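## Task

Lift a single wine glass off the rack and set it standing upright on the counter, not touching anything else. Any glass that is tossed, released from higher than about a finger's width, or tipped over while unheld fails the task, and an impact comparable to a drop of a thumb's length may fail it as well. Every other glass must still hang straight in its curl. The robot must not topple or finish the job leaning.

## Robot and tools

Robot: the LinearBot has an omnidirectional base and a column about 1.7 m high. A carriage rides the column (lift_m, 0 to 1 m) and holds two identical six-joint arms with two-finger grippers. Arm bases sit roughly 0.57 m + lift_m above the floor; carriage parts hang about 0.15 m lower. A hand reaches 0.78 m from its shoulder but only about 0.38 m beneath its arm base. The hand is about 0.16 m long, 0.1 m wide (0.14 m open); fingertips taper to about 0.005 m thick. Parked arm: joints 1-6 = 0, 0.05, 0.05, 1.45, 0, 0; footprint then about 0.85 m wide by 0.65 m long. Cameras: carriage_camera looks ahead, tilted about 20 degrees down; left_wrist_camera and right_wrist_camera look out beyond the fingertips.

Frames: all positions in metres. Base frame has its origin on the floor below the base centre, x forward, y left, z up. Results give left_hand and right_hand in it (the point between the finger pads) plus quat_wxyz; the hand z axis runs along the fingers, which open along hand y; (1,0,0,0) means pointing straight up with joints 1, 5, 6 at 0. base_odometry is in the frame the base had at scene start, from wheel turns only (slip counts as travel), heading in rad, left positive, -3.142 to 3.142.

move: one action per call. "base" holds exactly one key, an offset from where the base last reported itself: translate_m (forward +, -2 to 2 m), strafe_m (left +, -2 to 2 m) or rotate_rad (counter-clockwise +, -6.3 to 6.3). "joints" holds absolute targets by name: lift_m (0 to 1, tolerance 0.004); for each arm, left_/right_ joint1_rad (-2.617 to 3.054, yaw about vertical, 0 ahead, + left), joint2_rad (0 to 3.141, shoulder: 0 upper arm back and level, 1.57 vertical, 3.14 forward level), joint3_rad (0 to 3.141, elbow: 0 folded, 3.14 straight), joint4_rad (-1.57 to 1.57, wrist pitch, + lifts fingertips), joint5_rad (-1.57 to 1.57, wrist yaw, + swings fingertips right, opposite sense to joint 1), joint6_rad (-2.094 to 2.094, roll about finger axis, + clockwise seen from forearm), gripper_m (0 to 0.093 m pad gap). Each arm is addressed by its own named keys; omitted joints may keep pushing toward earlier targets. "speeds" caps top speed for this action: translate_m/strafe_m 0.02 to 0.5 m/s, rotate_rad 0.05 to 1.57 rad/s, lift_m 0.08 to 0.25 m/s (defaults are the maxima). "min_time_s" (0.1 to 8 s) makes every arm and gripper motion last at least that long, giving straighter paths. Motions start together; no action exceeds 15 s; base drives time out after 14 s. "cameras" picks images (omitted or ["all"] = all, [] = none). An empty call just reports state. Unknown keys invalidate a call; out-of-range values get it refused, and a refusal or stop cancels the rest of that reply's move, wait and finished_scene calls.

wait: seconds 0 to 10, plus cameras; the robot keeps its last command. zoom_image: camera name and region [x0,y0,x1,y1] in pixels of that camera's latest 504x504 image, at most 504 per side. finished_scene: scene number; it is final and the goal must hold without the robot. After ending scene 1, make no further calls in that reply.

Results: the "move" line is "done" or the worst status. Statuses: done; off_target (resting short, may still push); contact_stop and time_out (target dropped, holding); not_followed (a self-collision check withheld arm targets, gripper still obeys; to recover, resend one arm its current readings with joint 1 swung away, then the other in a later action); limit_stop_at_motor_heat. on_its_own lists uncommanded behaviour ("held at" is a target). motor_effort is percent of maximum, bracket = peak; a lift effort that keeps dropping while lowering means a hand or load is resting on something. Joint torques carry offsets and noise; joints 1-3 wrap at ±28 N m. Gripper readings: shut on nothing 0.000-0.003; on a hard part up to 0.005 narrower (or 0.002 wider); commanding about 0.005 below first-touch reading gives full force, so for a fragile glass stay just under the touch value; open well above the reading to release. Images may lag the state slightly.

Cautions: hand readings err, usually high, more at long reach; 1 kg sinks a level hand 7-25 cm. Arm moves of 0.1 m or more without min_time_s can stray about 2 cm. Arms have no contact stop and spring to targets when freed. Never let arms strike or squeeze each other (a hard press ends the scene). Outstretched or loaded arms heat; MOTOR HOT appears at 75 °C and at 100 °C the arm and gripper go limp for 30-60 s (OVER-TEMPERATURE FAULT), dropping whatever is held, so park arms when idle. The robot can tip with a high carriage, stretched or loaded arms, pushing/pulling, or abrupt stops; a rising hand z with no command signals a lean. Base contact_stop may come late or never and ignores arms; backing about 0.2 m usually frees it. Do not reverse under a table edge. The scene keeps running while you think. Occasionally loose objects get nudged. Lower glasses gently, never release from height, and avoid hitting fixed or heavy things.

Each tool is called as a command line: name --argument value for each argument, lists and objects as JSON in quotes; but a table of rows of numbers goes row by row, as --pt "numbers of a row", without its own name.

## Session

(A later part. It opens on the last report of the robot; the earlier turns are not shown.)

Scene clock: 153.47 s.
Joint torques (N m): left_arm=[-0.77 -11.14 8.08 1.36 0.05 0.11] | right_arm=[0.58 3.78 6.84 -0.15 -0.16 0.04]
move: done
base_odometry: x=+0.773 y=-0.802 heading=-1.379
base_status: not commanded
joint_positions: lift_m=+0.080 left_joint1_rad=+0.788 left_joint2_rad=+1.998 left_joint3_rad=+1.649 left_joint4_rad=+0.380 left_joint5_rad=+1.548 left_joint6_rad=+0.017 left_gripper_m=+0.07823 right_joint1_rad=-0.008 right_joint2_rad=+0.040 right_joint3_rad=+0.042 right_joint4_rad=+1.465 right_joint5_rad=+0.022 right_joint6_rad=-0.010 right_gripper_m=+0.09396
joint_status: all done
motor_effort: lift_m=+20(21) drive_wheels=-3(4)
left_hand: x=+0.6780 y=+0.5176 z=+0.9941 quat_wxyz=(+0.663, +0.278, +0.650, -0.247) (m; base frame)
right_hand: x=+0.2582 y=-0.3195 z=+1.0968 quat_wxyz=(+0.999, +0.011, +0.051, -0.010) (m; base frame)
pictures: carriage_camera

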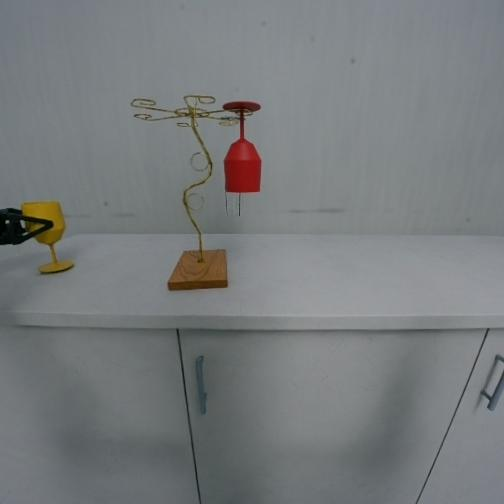

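move --joints '{"lift_m": 0.075}' --speeds '{"lift_m": 0.08}' --cameras '["carriage_camera"]'

zoom_image --camera "carriage_camera" --region '[10, 190, 90, 290]'

Scene clock: 155.03 s.
Joint torques (N m): left_arm=[-0.83 -11.54 8.38 1.3 0.03 0.09] | right_arm=[0.51 3.79 6.65 -0.13 -0.1 0.05]
move: done
base_odometry: x=+0.773 y=-0.802 heading=-1.379
base_status: not commanded
joint_positions: lift_m=+0.075 left_joint1_rad=+0.788 left_joint2_rad=+1.999 left_joint3_rad=+1.648 left_joint4_rad=+0.379 left_joint5_rad=+1.549 left_joint6_rad=+0.018 left_gripper_m=+0.07823 right_joint1_rad=-0.008 right_joint2_rad=+0.040 right_joint3_rad=+0.042 right_joint4_rad=+1.465 right_joint5_rad=+0.022 right_joint6_rad=-0.010 right_gripper_m=+0.09396
joint_status: all done
motor_effort: lift_m=+20(21) drive_wheels=-3(4)
left_hand: x=+0.6781 y=+0.5177 z=+0.9883 quat_wxyz=(+0.663, +0.277, +0.650, -0.248) (m; base frame)
right_hand: x=+0.2582 y=-0.3195 z=+1.0918 quat_wxyz=(+0.999, +0.011, +0.051, -0.010) (m; base frame)
pictures: carriage_camera

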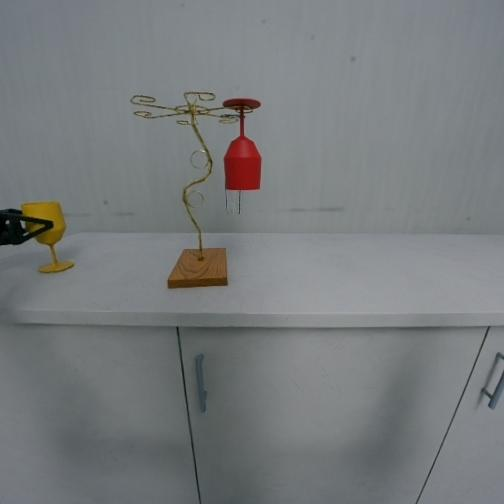

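Scaled by 5.040 from the camera's 504x504 image, which has a finer 720x720 frame.

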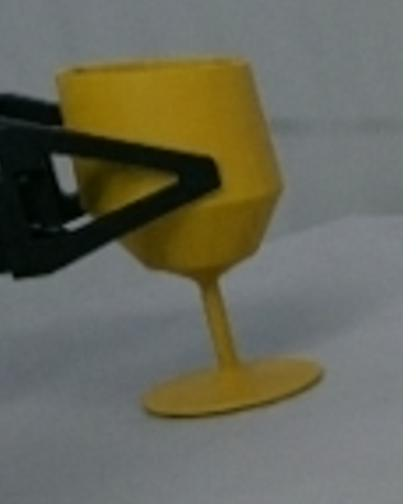

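move --joints '{"lift_m": 0.07}' --speeds '{"lift_m": 0.08}' --cameras '["carriage_camera"]'

zoom_image --camera "carriage_camera" --region '[10, 190, 90, 290]'

Scene clock: 156.27 s.
Joint torques (N m): left_arm=[-0.46 -11.22 8.05 1.23 0.06 0.22] | right_arm=[0.59 3.75 6.8 -0.14 -0.11 0.04]
move: done
base_odometry: x=+0.773 y=-0.802 heading=-1.379
base_status: not commanded
joint_positions: lift_m=+0.070 left_joint1_rad=+0.788 left_joint2_rad=+1.999 left_joint3_rad=+1.650 left_joint4_rad=+0.392 left_joint5_rad=+1.550 left_joint6_rad=+0.010 left_gripper_m=+0.07823 right_joint1_rad=-0.008 right_joint2_rad=+0.040 right_joint3_rad=+0.042 right_joint4_rad=+1.465 right_joint5_rad=+0.022 right_joint6_rad=-0.010 right_gripper_m=+0.09396
joint_status: all done
motor_effort: lift_m=+19(20) drive_wheels=-3(4)
left_hand: x=+0.6779 y=+0.5175 z=+0.9852 quat_wxyz=(+0.663, +0.280, +0.649, -0.245) (m; base frame)
right_hand: x=+0.2582 y=-0.3195 z=+1.0870 quat_wxyz=(+0.999, +0.011, +0.051, -0.010) (m; base frame)
pictures: carriage_camera

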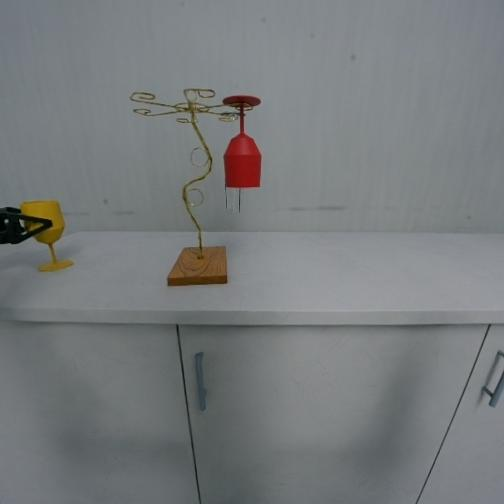

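Scaled by 5.040 from the camera's 504x504 image, which has a finer 720x720 frame.

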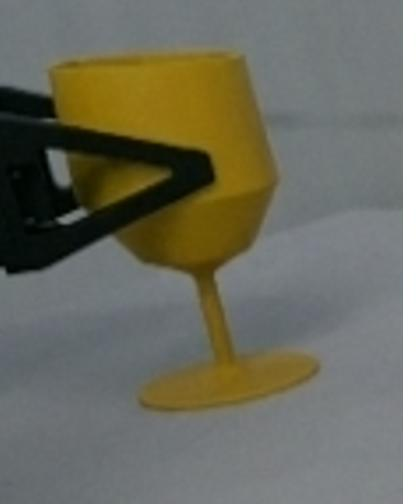

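move --joints '{"left_gripper_m": 0.0815}' --min_time_s 1.5 --cameras '["carriage_camera"]'

move --joints '{"left_gripper_m": 0.093}' --min_time_s 1.5 --cameras '["carriage_camera", "left_wrist_camera"]'

zoom_image --camera "carriage_camera" --region '[10, 190, 90, 290]'

Scene clock: 161.57 s.
Joint torques (N m): left_arm=[-0.46 -11.36 8.16 1.23 0.01 0.12] | right_arm=[0.58 3.7 6.84 -0.13 -0.11 0.06]
move: done
base_odometry: x=+0.773 y=-0.802 heading=-1.379
base_status: not commanded
joint_positions: lift_m=+0.070 left_joint1_rad=+0.788 left_joint2_rad=+1.999 left_joint3_rad=+1.650 left_joint4_rad=+0.393 left_joint5_rad=+1.550 left_joint6_rad=+0.016 left_gripper_m=+0.08143 right_joint1_rad=-0.008 right_joint2_rad=+0.040 right_joint3_rad=+0.042 right_joint4_rad=+1.465 right_joint5_rad=+0.022 right_joint6_rad=-0.010 right_gripper_m=+0.09396
joint_status: all done
motor_effort: lift_m=+19(19) drive_wheels=+1(1)
left_hand: x=+0.6779 y=+0.5175 z=+0.9852 quat_wxyz=(+0.664, +0.282, +0.648, -0.243) (m; base frame)
right_hand: x=+0.2582 y=-0.3195 z=+1.0870 quat_wxyz=(+0.999, +0.011, +0.051, -0.010) (m; base frame)
pictures: carriage_camera

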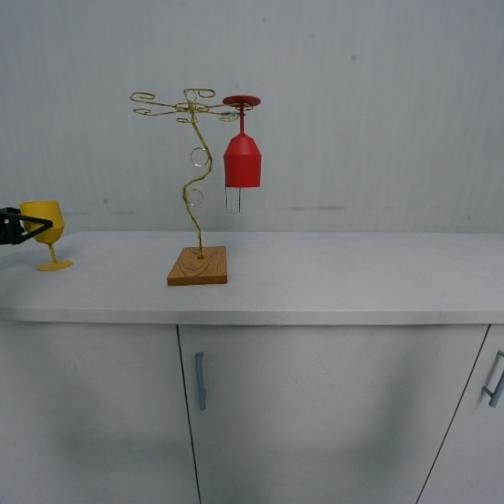

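Scene clock: 163.37 s.
Joint torques (N m): left_arm=[-0.58 -11.34 8.16 1.21 0.01 0.13] | right_arm=[0.51 3.81 6.82 -0.13 -0.11 0.06]
move: done
base_odometry: x=+0.773 y=-0.802 heading=-1.379
base_status: not commanded
joint_positions: lift_m=+0.070 left_joint1_rad=+0.788 left_joint2_rad=+1.999 left_joint3_rad=+1.650 left_joint4_rad=+0.393 left_joint5_rad=+1.550 left_joint6_rad=+0.016 left_gripper_m=+0.09290 right_joint1_rad=-0.008 right_joint2_rad=+0.040 right_joint3_rad=+0.042 right_joint4_rad=+1.465 right_joint5_rad=+0.022 right_joint6_rad=-0.010 right_gripper_m=+0.09396
joint_status: all done
motor_effort: lift_m=+19(19) drive_wheels=+1(1)
left_hand: x=+0.6779 y=+0.5175 z=+0.9852 quat_wxyz=(+0.664, +0.282, +0.648, -0.243) (m; base frame)
right_hand: x=+0.2582 y=-0.3195 z=+1.0870 quat_wxyz=(+0.999, +0.011, +0.051, -0.010) (m; base frame)
pictures: carriage_camera, left_wrist_camera

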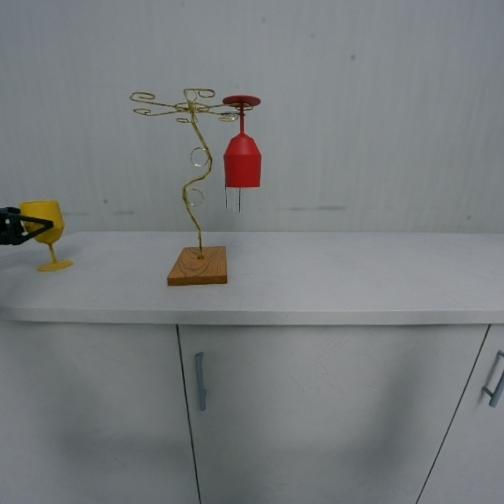

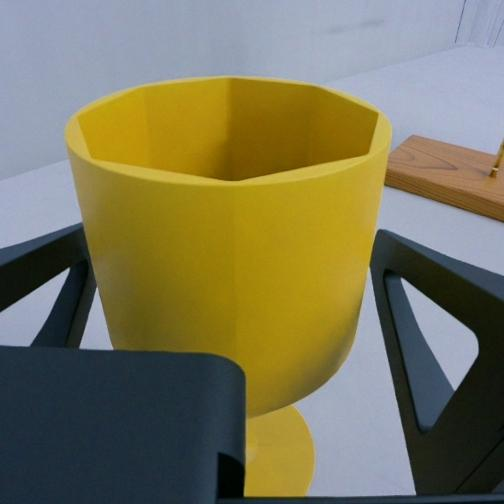

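Scaled by 5.040 from the camera's 504x504 image, which has a finer 720x720 frame.

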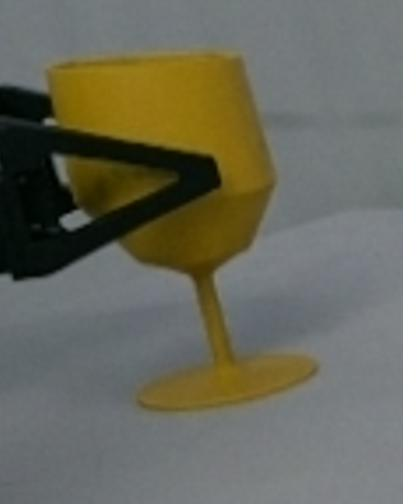

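move --base '{"translate_m": -0.0025}' --speeds '{"translate_m": 0.04}' --cameras '[]'

move --base '{"strafe_m": 0.004}' --speeds '{"strafe_m": 0.04}' --cameras '[]'

move --base '{"translate_m": -0.004}' --speeds '{"translate_m": 0.04}' --cameras '[]'

move --base '{"strafe_m": 0.004}' --speeds '{"strafe_m": 0.04}' --cameras '["left_wrist_camera", "carriage_camera"]'

zoom_image --camera "carriage_camera" --region '[10, 190, 90, 290]'

Scene clock: 166.30 s.
Joint torques (N m): left_arm=[-0.49 -11.15 7.94 1.3 -0.02 0.12] | right_arm=[0.65 3.78 6.72 -0.15 -0.11 0.04]
move: done
base_odometry: x=+0.772 y=-0.800 heading=-1.379
base_status: done
joint_positions: lift_m=+0.070 left_joint1_rad=+0.789 left_joint2_rad=+1.999 left_joint3_rad=+1.650 left_joint4_rad=+0.388 left_joint5_rad=+1.551 left_joint6_rad=+0.017 left_gripper_m=+0.09290 right_joint1_rad=-0.008 right_joint2_rad=+0.040 right_joint3_rad=+0.042 right_joint4_rad=+1.466 right_joint5_rad=+0.022 right_joint6_rad=-0.010 right_gripper_m=+0.09396
joint_status: not commanded
motor_effort: lift_m=+19(19) drive_wheels=+0(9)
left_hand: x=+0.6778 y=+0.5176 z=+0.9848 quat_wxyz=(+0.664, +0.281, +0.649, -0.245) (m; base frame)
right_hand: x=+0.2581 y=-0.3195 z=+1.0870 quat_wxyz=(+0.999, +0.011, +0.051, -0.010) (m; base frame)
pictures: none
No camera images: "cameras" was empty.

Scene clock: 166.90 s.
Joint torques (N m): left_arm=[-0.54 -11.36 8.16 1.24 -0.01 0.13] | right_arm=[0.62 3.82 6.79 -0.16 -0.11 0.03]
move: done
base_odometry: x=+0.776 y=-0.799 heading=-1.379
base_status: done
joint_positions: lift_m=+0.070 left_joint1_rad=+0.788 left_joint2_rad=+1.999 left_joint3_rad=+1.650 left_joint4_rad=+0.387 left_joint5_rad=+1.551 left_joint6_rad=+0.017 left_gripper_m=+0.09291 right_joint1_rad=-0.009 right_joint2_rad=+0.040 right_joint3_rad=+0.042 right_joint4_rad=+1.465 right_joint5_rad=+0.022 right_joint6_rad=-0.010 right_gripper_m=+0.09396
joint_status: not commanded
motor_effort: lift_m=+19(19) drive_wheels=+2(5)
left_hand: x=+0.6779 y=+0.5172 z=+0.9848 quat_wxyz=(+0.663, +0.281, +0.649, -0.245) (m; base frame)
right_hand: x=+0.2582 y=-0.3195 z=+1.0870 quat_wxyz=(+0.999, +0.011, +0.051, -0.010) (m; base frame)
pictures: none
No camera images: "cameras" was empty.

Scene clock: 167.63 s.
Joint torques (N m): left_arm=[-0.38 -11.38 8.2 1.23 -0.02 0.12] | right_arm=[0.58 3.75 6.79 -0.17 -0.12 0.04]
move: done
base_odometry: x=+0.775 y=-0.795 heading=-1.379
base_status: done
joint_positions: lift_m=+0.070 left_joint1_rad=+0.786 left_joint2_rad=+1.999 left_joint3_rad=+1.650 left_joint4_rad=+0.387 left_joint5_rad=+1.551 left_joint6_rad=+0.017 left_gripper_m=+0.09291 right_joint1_rad=-0.009 right_joint2_rad=+0.040 right_joint3_rad=+0.042 right_joint4_rad=+1.466 right_joint5_rad=+0.022 right_joint6_rad=-0.010 right_gripper_m=+0.09396
joint_status: not commanded
motor_effort: lift_m=+19(19) drive_wheels=+1(10)
left_hand: x=+0.6782 y=+0.5165 z=+0.9848 quat_wxyz=(+0.663, +0.281, +0.648, -0.246) (m; base frame)
right_hand: x=+0.2581 y=-0.3195 z=+1.0870 quat_wxyz=(+0.999, +0.011, +0.051, -0.010) (m; base frame)
pictures: none
No camera images: "cameras" was empty.

Scene clock: 168.30 s.
Joint torques (N m): left_arm=[-0.25 -11.33 7.87 1.32 0.01 0.13] | right_arm=[0.7 3.95 6.72 -0.17 -0.1 0.03]
move: done
base_odometry: x=+0.779 y=-0.795 heading=-1.380
base_status: done
joint_positions: lift_m=+0.070 left_joint1_rad=+0.787 left_joint2_rad=+1.999 left_joint3_rad=+1.650 left_joint4_rad=+0.386 left_joint5_rad=+1.551 left_joint6_rad=+0.018 left_gripper_m=+0.09291 right_joint1_rad=-0.009 right_joint2_rad=+0.040 right_joint3_rad=+0.042 right_joint4_rad=+1.465 right_joint5_rad=+0.022 right_joint6_rad=-0.010 right_gripper_m=+0.09396
joint_status: not commanded
motor_effort: lift_m=+19(19) drive_wheels=+1(6)
left_hand: x=+0.6781 y=+0.5166 z=+0.9847 quat_wxyz=(+0.663, +0.281, +0.648, -0.246) (m; base frame)
right_hand: x=+0.2582 y=-0.3195 z=+1.0870 quat_wxyz=(+0.999, +0.011, +0.051, -0.010) (m; base frame)
pictures: carriage_camera, left_wrist_camera

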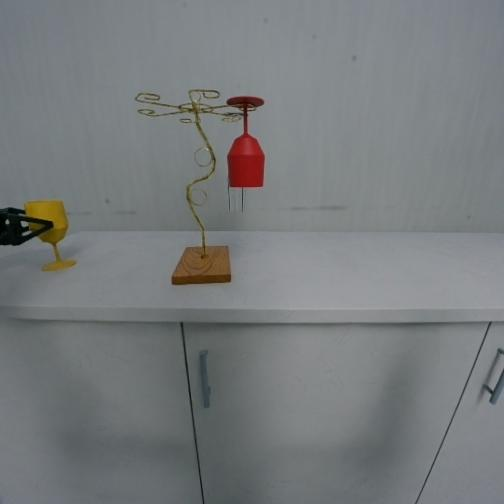

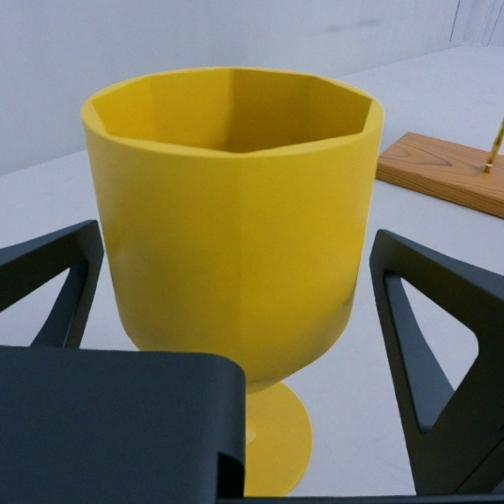

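Scaled by 5.040 from the camera's 504x504 image, which has a finer 720x720 frame.

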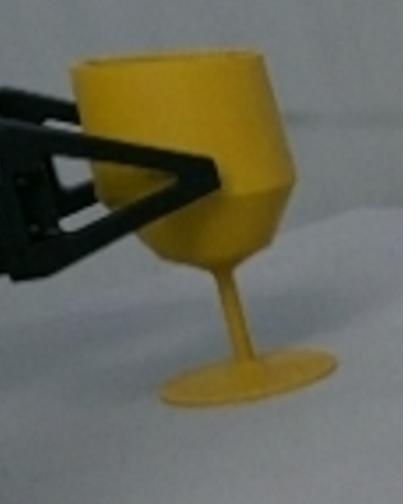

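move --base '{"translate_m": -0.006}' --speeds '{"translate_m": 0.05}' --cameras '[]'

move --base '{"strafe_m": 0.009}' --speeds '{"strafe_m": 0.05}' --cameras '[]'

move --base '{"translate_m": -0.012}' --speeds '{"translate_m": 0.05}' --cameras '["left_wrist_camera"]'

move --base '{"strafe_m": 0.015}' --speeds '{"strafe_m": 0.05}' --cameras '["left_wrist_camera"]'

Scene clock: 170.07 s.
Joint torques (N m): left_arm=[-0.53 -11.21 8.2 1.26 -0.01 0.1] | right_arm=[0.69 3.78 6.87 -0.17 -0.12 0.03]
move: done
base_odometry: x=+0.778 y=-0.789 heading=-1.380
base_status: done
joint_positions: lift_m=+0.070 left_joint1_rad=+0.787 left_joint2_rad=+1.999 left_joint3_rad=+1.650 left_joint4_rad=+0.386 left_joint5_rad=+1.551 left_joint6_rad=+0.018 left_gripper_m=+0.09291 right_joint1_rad=-0.009 right_joint2_rad=+0.040 right_joint3_rad=+0.042 right_joint4_rad=+1.466 right_joint5_rad=+0.022 right_joint6_rad=-0.010 right_gripper_m=+0.09396
joint_status: not commanded
motor_effort: lift_m=+19(19) drive_wheels=-4(8)
left_hand: x=+0.6780 y=+0.5168 z=+0.9847 quat_wxyz=(+0.663, +0.281, +0.648, -0.246) (m; base frame)
right_hand: x=+0.2581 y=-0.3195 z=+1.0870 quat_wxyz=(+0.999, +0.011, +0.051, -0.010) (m; base frame)
pictures: none
No camera images: "cameras" was empty.

Scene clock: 170.77 s.
Joint torques (N m): left_arm=[-0.29 -11.34 8.14 1.34 0 0.11] | right_arm=[0.72 3.75 6.87 -0.16 -0.13 0.04]
move: done
base_odometry: x=+0.786 y=-0.787 heading=-1.380
base_status: done
joint_positions: lift_m=+0.070 left_joint1_rad=+0.787 left_joint2_rad=+1.999 left_joint3_rad=+1.650 left_joint4_rad=+0.386 left_joint5_rad=+1.551 left_joint6_rad=+0.018 left_gripper_m=+0.09291 right_joint1_rad=-0.009 right_joint2_rad=+0.040 right_joint3_rad=+0.042 right_joint4_rad=+1.466 right_joint5_rad=+0.022 right_joint6_rad=-0.010 right_gripper_m=+0.09396
joint_status: not commanded
motor_effort: lift_m=+19(19) drive_wheels=+1(6)
left_hand: x=+0.6780 y=+0.5168 z=+0.9847 quat_wxyz=(+0.663, +0.281, +0.648, -0.246) (m; base frame)
right_hand: x=+0.2581 y=-0.3195 z=+1.0870 quat_wxyz=(+0.999, +0.011, +0.051, -0.010) (m; base frame)
pictures: none
No camera images: "cameras" was empty.

Scene clock: 171.50 s.
Joint torques (N m): left_arm=[-0.44 -11.36 8.23 1.28 -0.01 0.12] | right_arm=[0.65 3.84 6.79 -0.12 -0.12 0.04]
move: done
base_odometry: x=+0.784 y=-0.776 heading=-1.381
base_status: done
joint_positions: lift_m=+0.070 left_joint1_rad=+0.787 left_joint2_rad=+1.999 left_joint3_rad=+1.650 left_joint4_rad=+0.386 left_joint5_rad=+1.551 left_joint6_rad=+0.018 left_gripper_m=+0.09291 right_joint1_rad=-0.009 right_joint2_rad=+0.040 right_joint3_rad=+0.042 right_joint4_rad=+1.465 right_joint5_rad=+0.022 right_joint6_rad=-0.010 right_gripper_m=+0.09396
joint_status: not commanded
motor_effort: lift_m=+19(19) drive_wheels=-3(7)
left_hand: x=+0.6781 y=+0.5166 z=+0.9847 quat_wxyz=(+0.663, +0.281, +0.648, -0.246) (m; base frame)
right_hand: x=+0.2584 y=-0.3195 z=+1.0870 quat_wxyz=(+0.999, +0.011, +0.052, -0.010) (m; base frame)
pictures: left_wrist_camera

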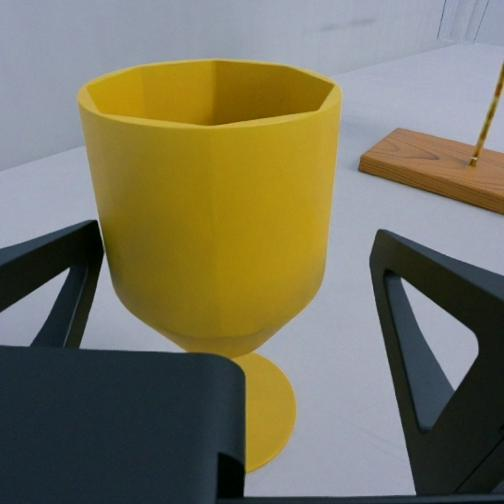

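Scene clock: 172.37 s.
Joint torques (N m): left_arm=[-0.53 -11.3 8.14 1.28 0 0.09] | right_arm=[0.65 3.73 6.8 -0.15 -0.11 0.06]
move: done
base_odometry: x=+0.799 y=-0.773 heading=-1.381
base_status: done
joint_positions: lift_m=+0.070 left_joint1_rad=+0.787 left_joint2_rad=+1.999 left_joint3_rad=+1.650 left_joint4_rad=+0.386 left_joint5_rad=+1.551 left_joint6_rad=+0.018 left_gripper_m=+0.09291 right_joint1_rad=-0.009 right_joint2_rad=+0.040 right_joint3_rad=+0.042 right_joint4_rad=+1.465 right_joint5_rad=+0.022 right_joint6_rad=-0.010 right_gripper_m=+0.09396
joint_status: not commanded
motor_effort: lift_m=+19(19) drive_wheels=+0(6)
left_hand: x=+0.6781 y=+0.5166 z=+0.9847 quat_wxyz=(+0.663, +0.281, +0.648, -0.246) (m; base frame)
right_hand: x=+0.2584 y=-0.3195 z=+1.0870 quat_wxyz=(+0.999, +0.011, +0.052, -0.010) (m; base frame)
pictures: left_wrist_camera

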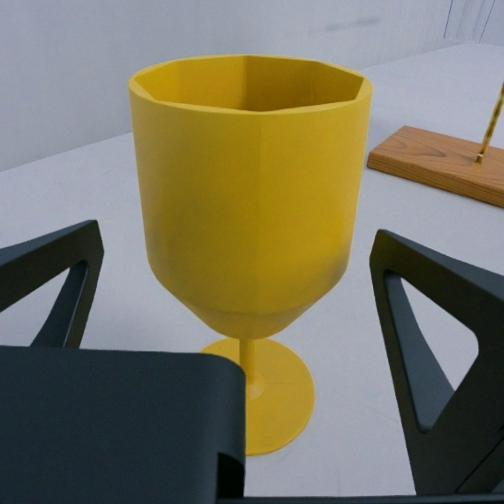

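move --base '{"translate_m": -0.025}' --speeds '{"translate_m": 0.08}' --cameras '[]'

move --base '{"strafe_m": 0.035}' --speeds '{"strafe_m": 0.08}' --cameras '["left_wrist_camera"]'

move --base '{"translate_m": -0.06}' --speeds '{"translate_m": 0.1}' --cameras '["left_wrist_camera"]'

Scene clock: 174.37 s.
Joint torques (N m): left_arm=[-0.44 -11.17 7.92 1.24 0.01 0.11] | right_arm=[0.72 3.79 6.94 -0.19 -0.13 0.05]
move: done
base_odometry: x=+0.794 y=-0.748 heading=-1.381
base_status: done
joint_positions: lift_m=+0.070 left_joint1_rad=+0.788 left_joint2_rad=+1.999 left_joint3_rad=+1.650 left_joint4_rad=+0.387 left_joint5_rad=+1.552 left_joint6_rad=+0.018 left_gripper_m=+0.09291 right_joint1_rad=-0.009 right_joint2_rad=+0.040 right_joint3_rad=+0.042 right_joint4_rad=+1.465 right_joint5_rad=+0.022 right_joint6_rad=-0.010 right_gripper_m=+0.09396
joint_status: not commanded
motor_effort: lift_m=+19(19) drive_wheels=-2(5)
left_hand: x=+0.6778 y=+0.5171 z=+0.9847 quat_wxyz=(+0.663, +0.282, +0.648, -0.245) (m; base frame)
right_hand: x=+0.2583 y=-0.3195 z=+1.0870 quat_wxyz=(+0.999, +0.011, +0.052, -0.010) (m; base frame)
pictures: none
No camera images: "cameras" was empty.

Scene clock: 175.43 s.
Joint torques (N m): left_arm=[-0.42 -11.3 8.14 1.28 0.03 0.09] | right_arm=[0.69 3.75 6.82 -0.13 -0.11 0.04]
move: done
base_odometry: x=+0.829 y=-0.742 heading=-1.381
base_status: done
joint_positions: lift_m=+0.070 left_joint1_rad=+0.788 left_joint2_rad=+1.999 left_joint3_rad=+1.650 left_joint4_rad=+0.387 left_joint5_rad=+1.552 left_joint6_rad=+0.018 left_gripper_m=+0.09291 right_joint1_rad=-0.009 right_joint2_rad=+0.040 right_joint3_rad=+0.042 right_joint4_rad=+1.465 right_joint5_rad=+0.022 right_joint6_rad=-0.010 right_gripper_m=+0.09396
joint_status: not commanded
motor_effort: lift_m=+19(19) drive_wheels=-3(5)
left_hand: x=+0.6778 y=+0.5171 z=+0.9848 quat_wxyz=(+0.663, +0.282, +0.648, -0.245) (m; base frame)
right_hand: x=+0.2583 y=-0.3195 z=+1.0870 quat_wxyz=(+0.999, +0.011, +0.052, -0.010) (m; base frame)
pictures: left_wrist_camera

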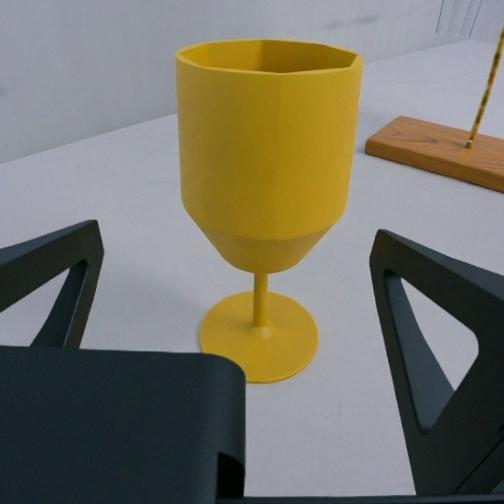

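Scene clock: 176.80 s.
Joint torques (N m): left_arm=[-0.69 -11.37 8.13 1.29 0 0.12] | right_arm=[0.61 3.84 6.83 -0.11 -0.11 0.03]
move: done
base_odometry: x=+0.817 y=-0.683 heading=-1.380
base_status: done
joint_positions: lift_m=+0.070 left_joint1_rad=+0.788 left_joint2_rad=+1.999 left_joint3_rad=+1.650 left_joint4_rad=+0.387 left_joint5_rad=+1.552 left_joint6_rad=+0.018 left_gripper_m=+0.09291 right_joint1_rad=-0.009 right_joint2_rad=+0.040 right_joint3_rad=+0.042 right_joint4_rad=+1.465 right_joint5_rad=+0.022 right_joint6_rad=-0.010 right_gripper_m=+0.09396
joint_status: not commanded
motor_effort: lift_m=+19(19) drive_wheels=-2(5)
left_hand: x=+0.6777 y=+0.5173 z=+0.9847 quat_wxyz=(+0.663, +0.281, +0.648, -0.245) (m; base frame)
right_hand: x=+0.2583 y=-0.3195 z=+1.0870 quat_wxyz=(+0.999, +0.011, +0.052, -0.010) (m; base frame)
pictures: left_wrist_camera

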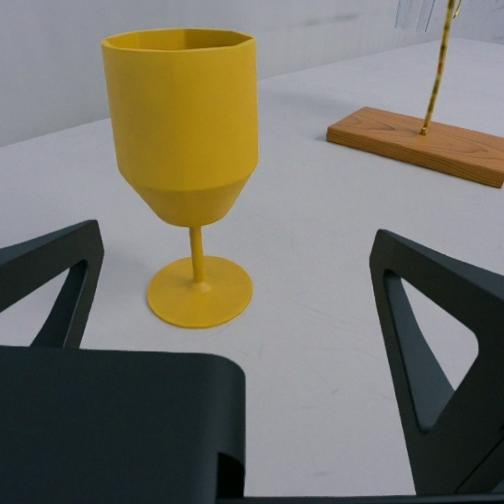

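move --base '{"translate_m": -0.15}' --speeds '{"translate_m": 0.2}' --cameras '["carriage_camera"]'

zoom_image --camera "carriage_camera" --region '[40, 100, 300, 300]'

Scene clock: 179.83 s.
Joint torques (N m): left_arm=[-0.4 -11.43 8.09 1.29 -0.04 0.12] | right_arm=[0.64 3.79 6.83 -0.14 -0.11 0.05]
move: done
base_odometry: x=+0.789 y=-0.535 heading=-1.381
base_status: done
joint_positions: lift_m=+0.070 left_joint1_rad=+0.789 left_joint2_rad=+1.999 left_joint3_rad=+1.650 left_joint4_rad=+0.387 left_joint5_rad=+1.552 left_joint6_rad=+0.018 left_gripper_m=+0.09291 right_joint1_rad=-0.009 right_joint2_rad=+0.040 right_joint3_rad=+0.042 right_joint4_rad=+1.466 right_joint5_rad=+0.022 right_joint6_rad=-0.010 right_gripper_m=+0.09396
joint_status: not commanded
motor_effort: lift_m=+19(19) drive_wheels=-1(6)
left_hand: x=+0.6776 y=+0.5174 z=+0.9848 quat_wxyz=(+0.664, +0.281, +0.648, -0.245) (m; base frame)
right_hand: x=+0.2581 y=-0.3195 z=+1.0870 quat_wxyz=(+0.999, +0.011, +0.051, -0.010) (m; base frame)
pictures: carriage_camera

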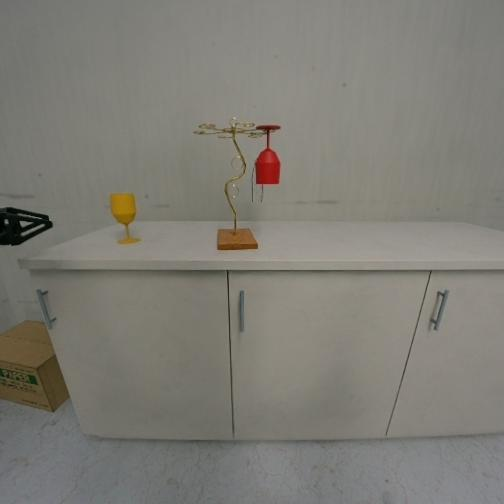

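Scaled by 1.938 from the camera's 504x504 image, which has a finer 720x720 frame.

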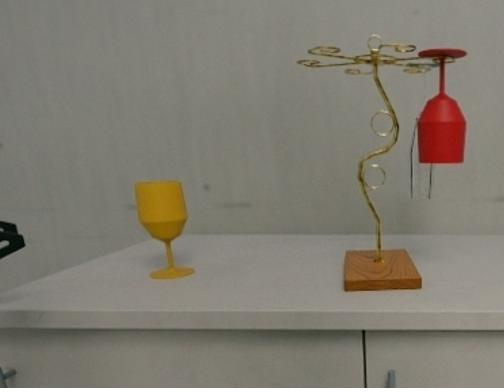

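finished_scene --scene 3

The scene is finished: the task was done.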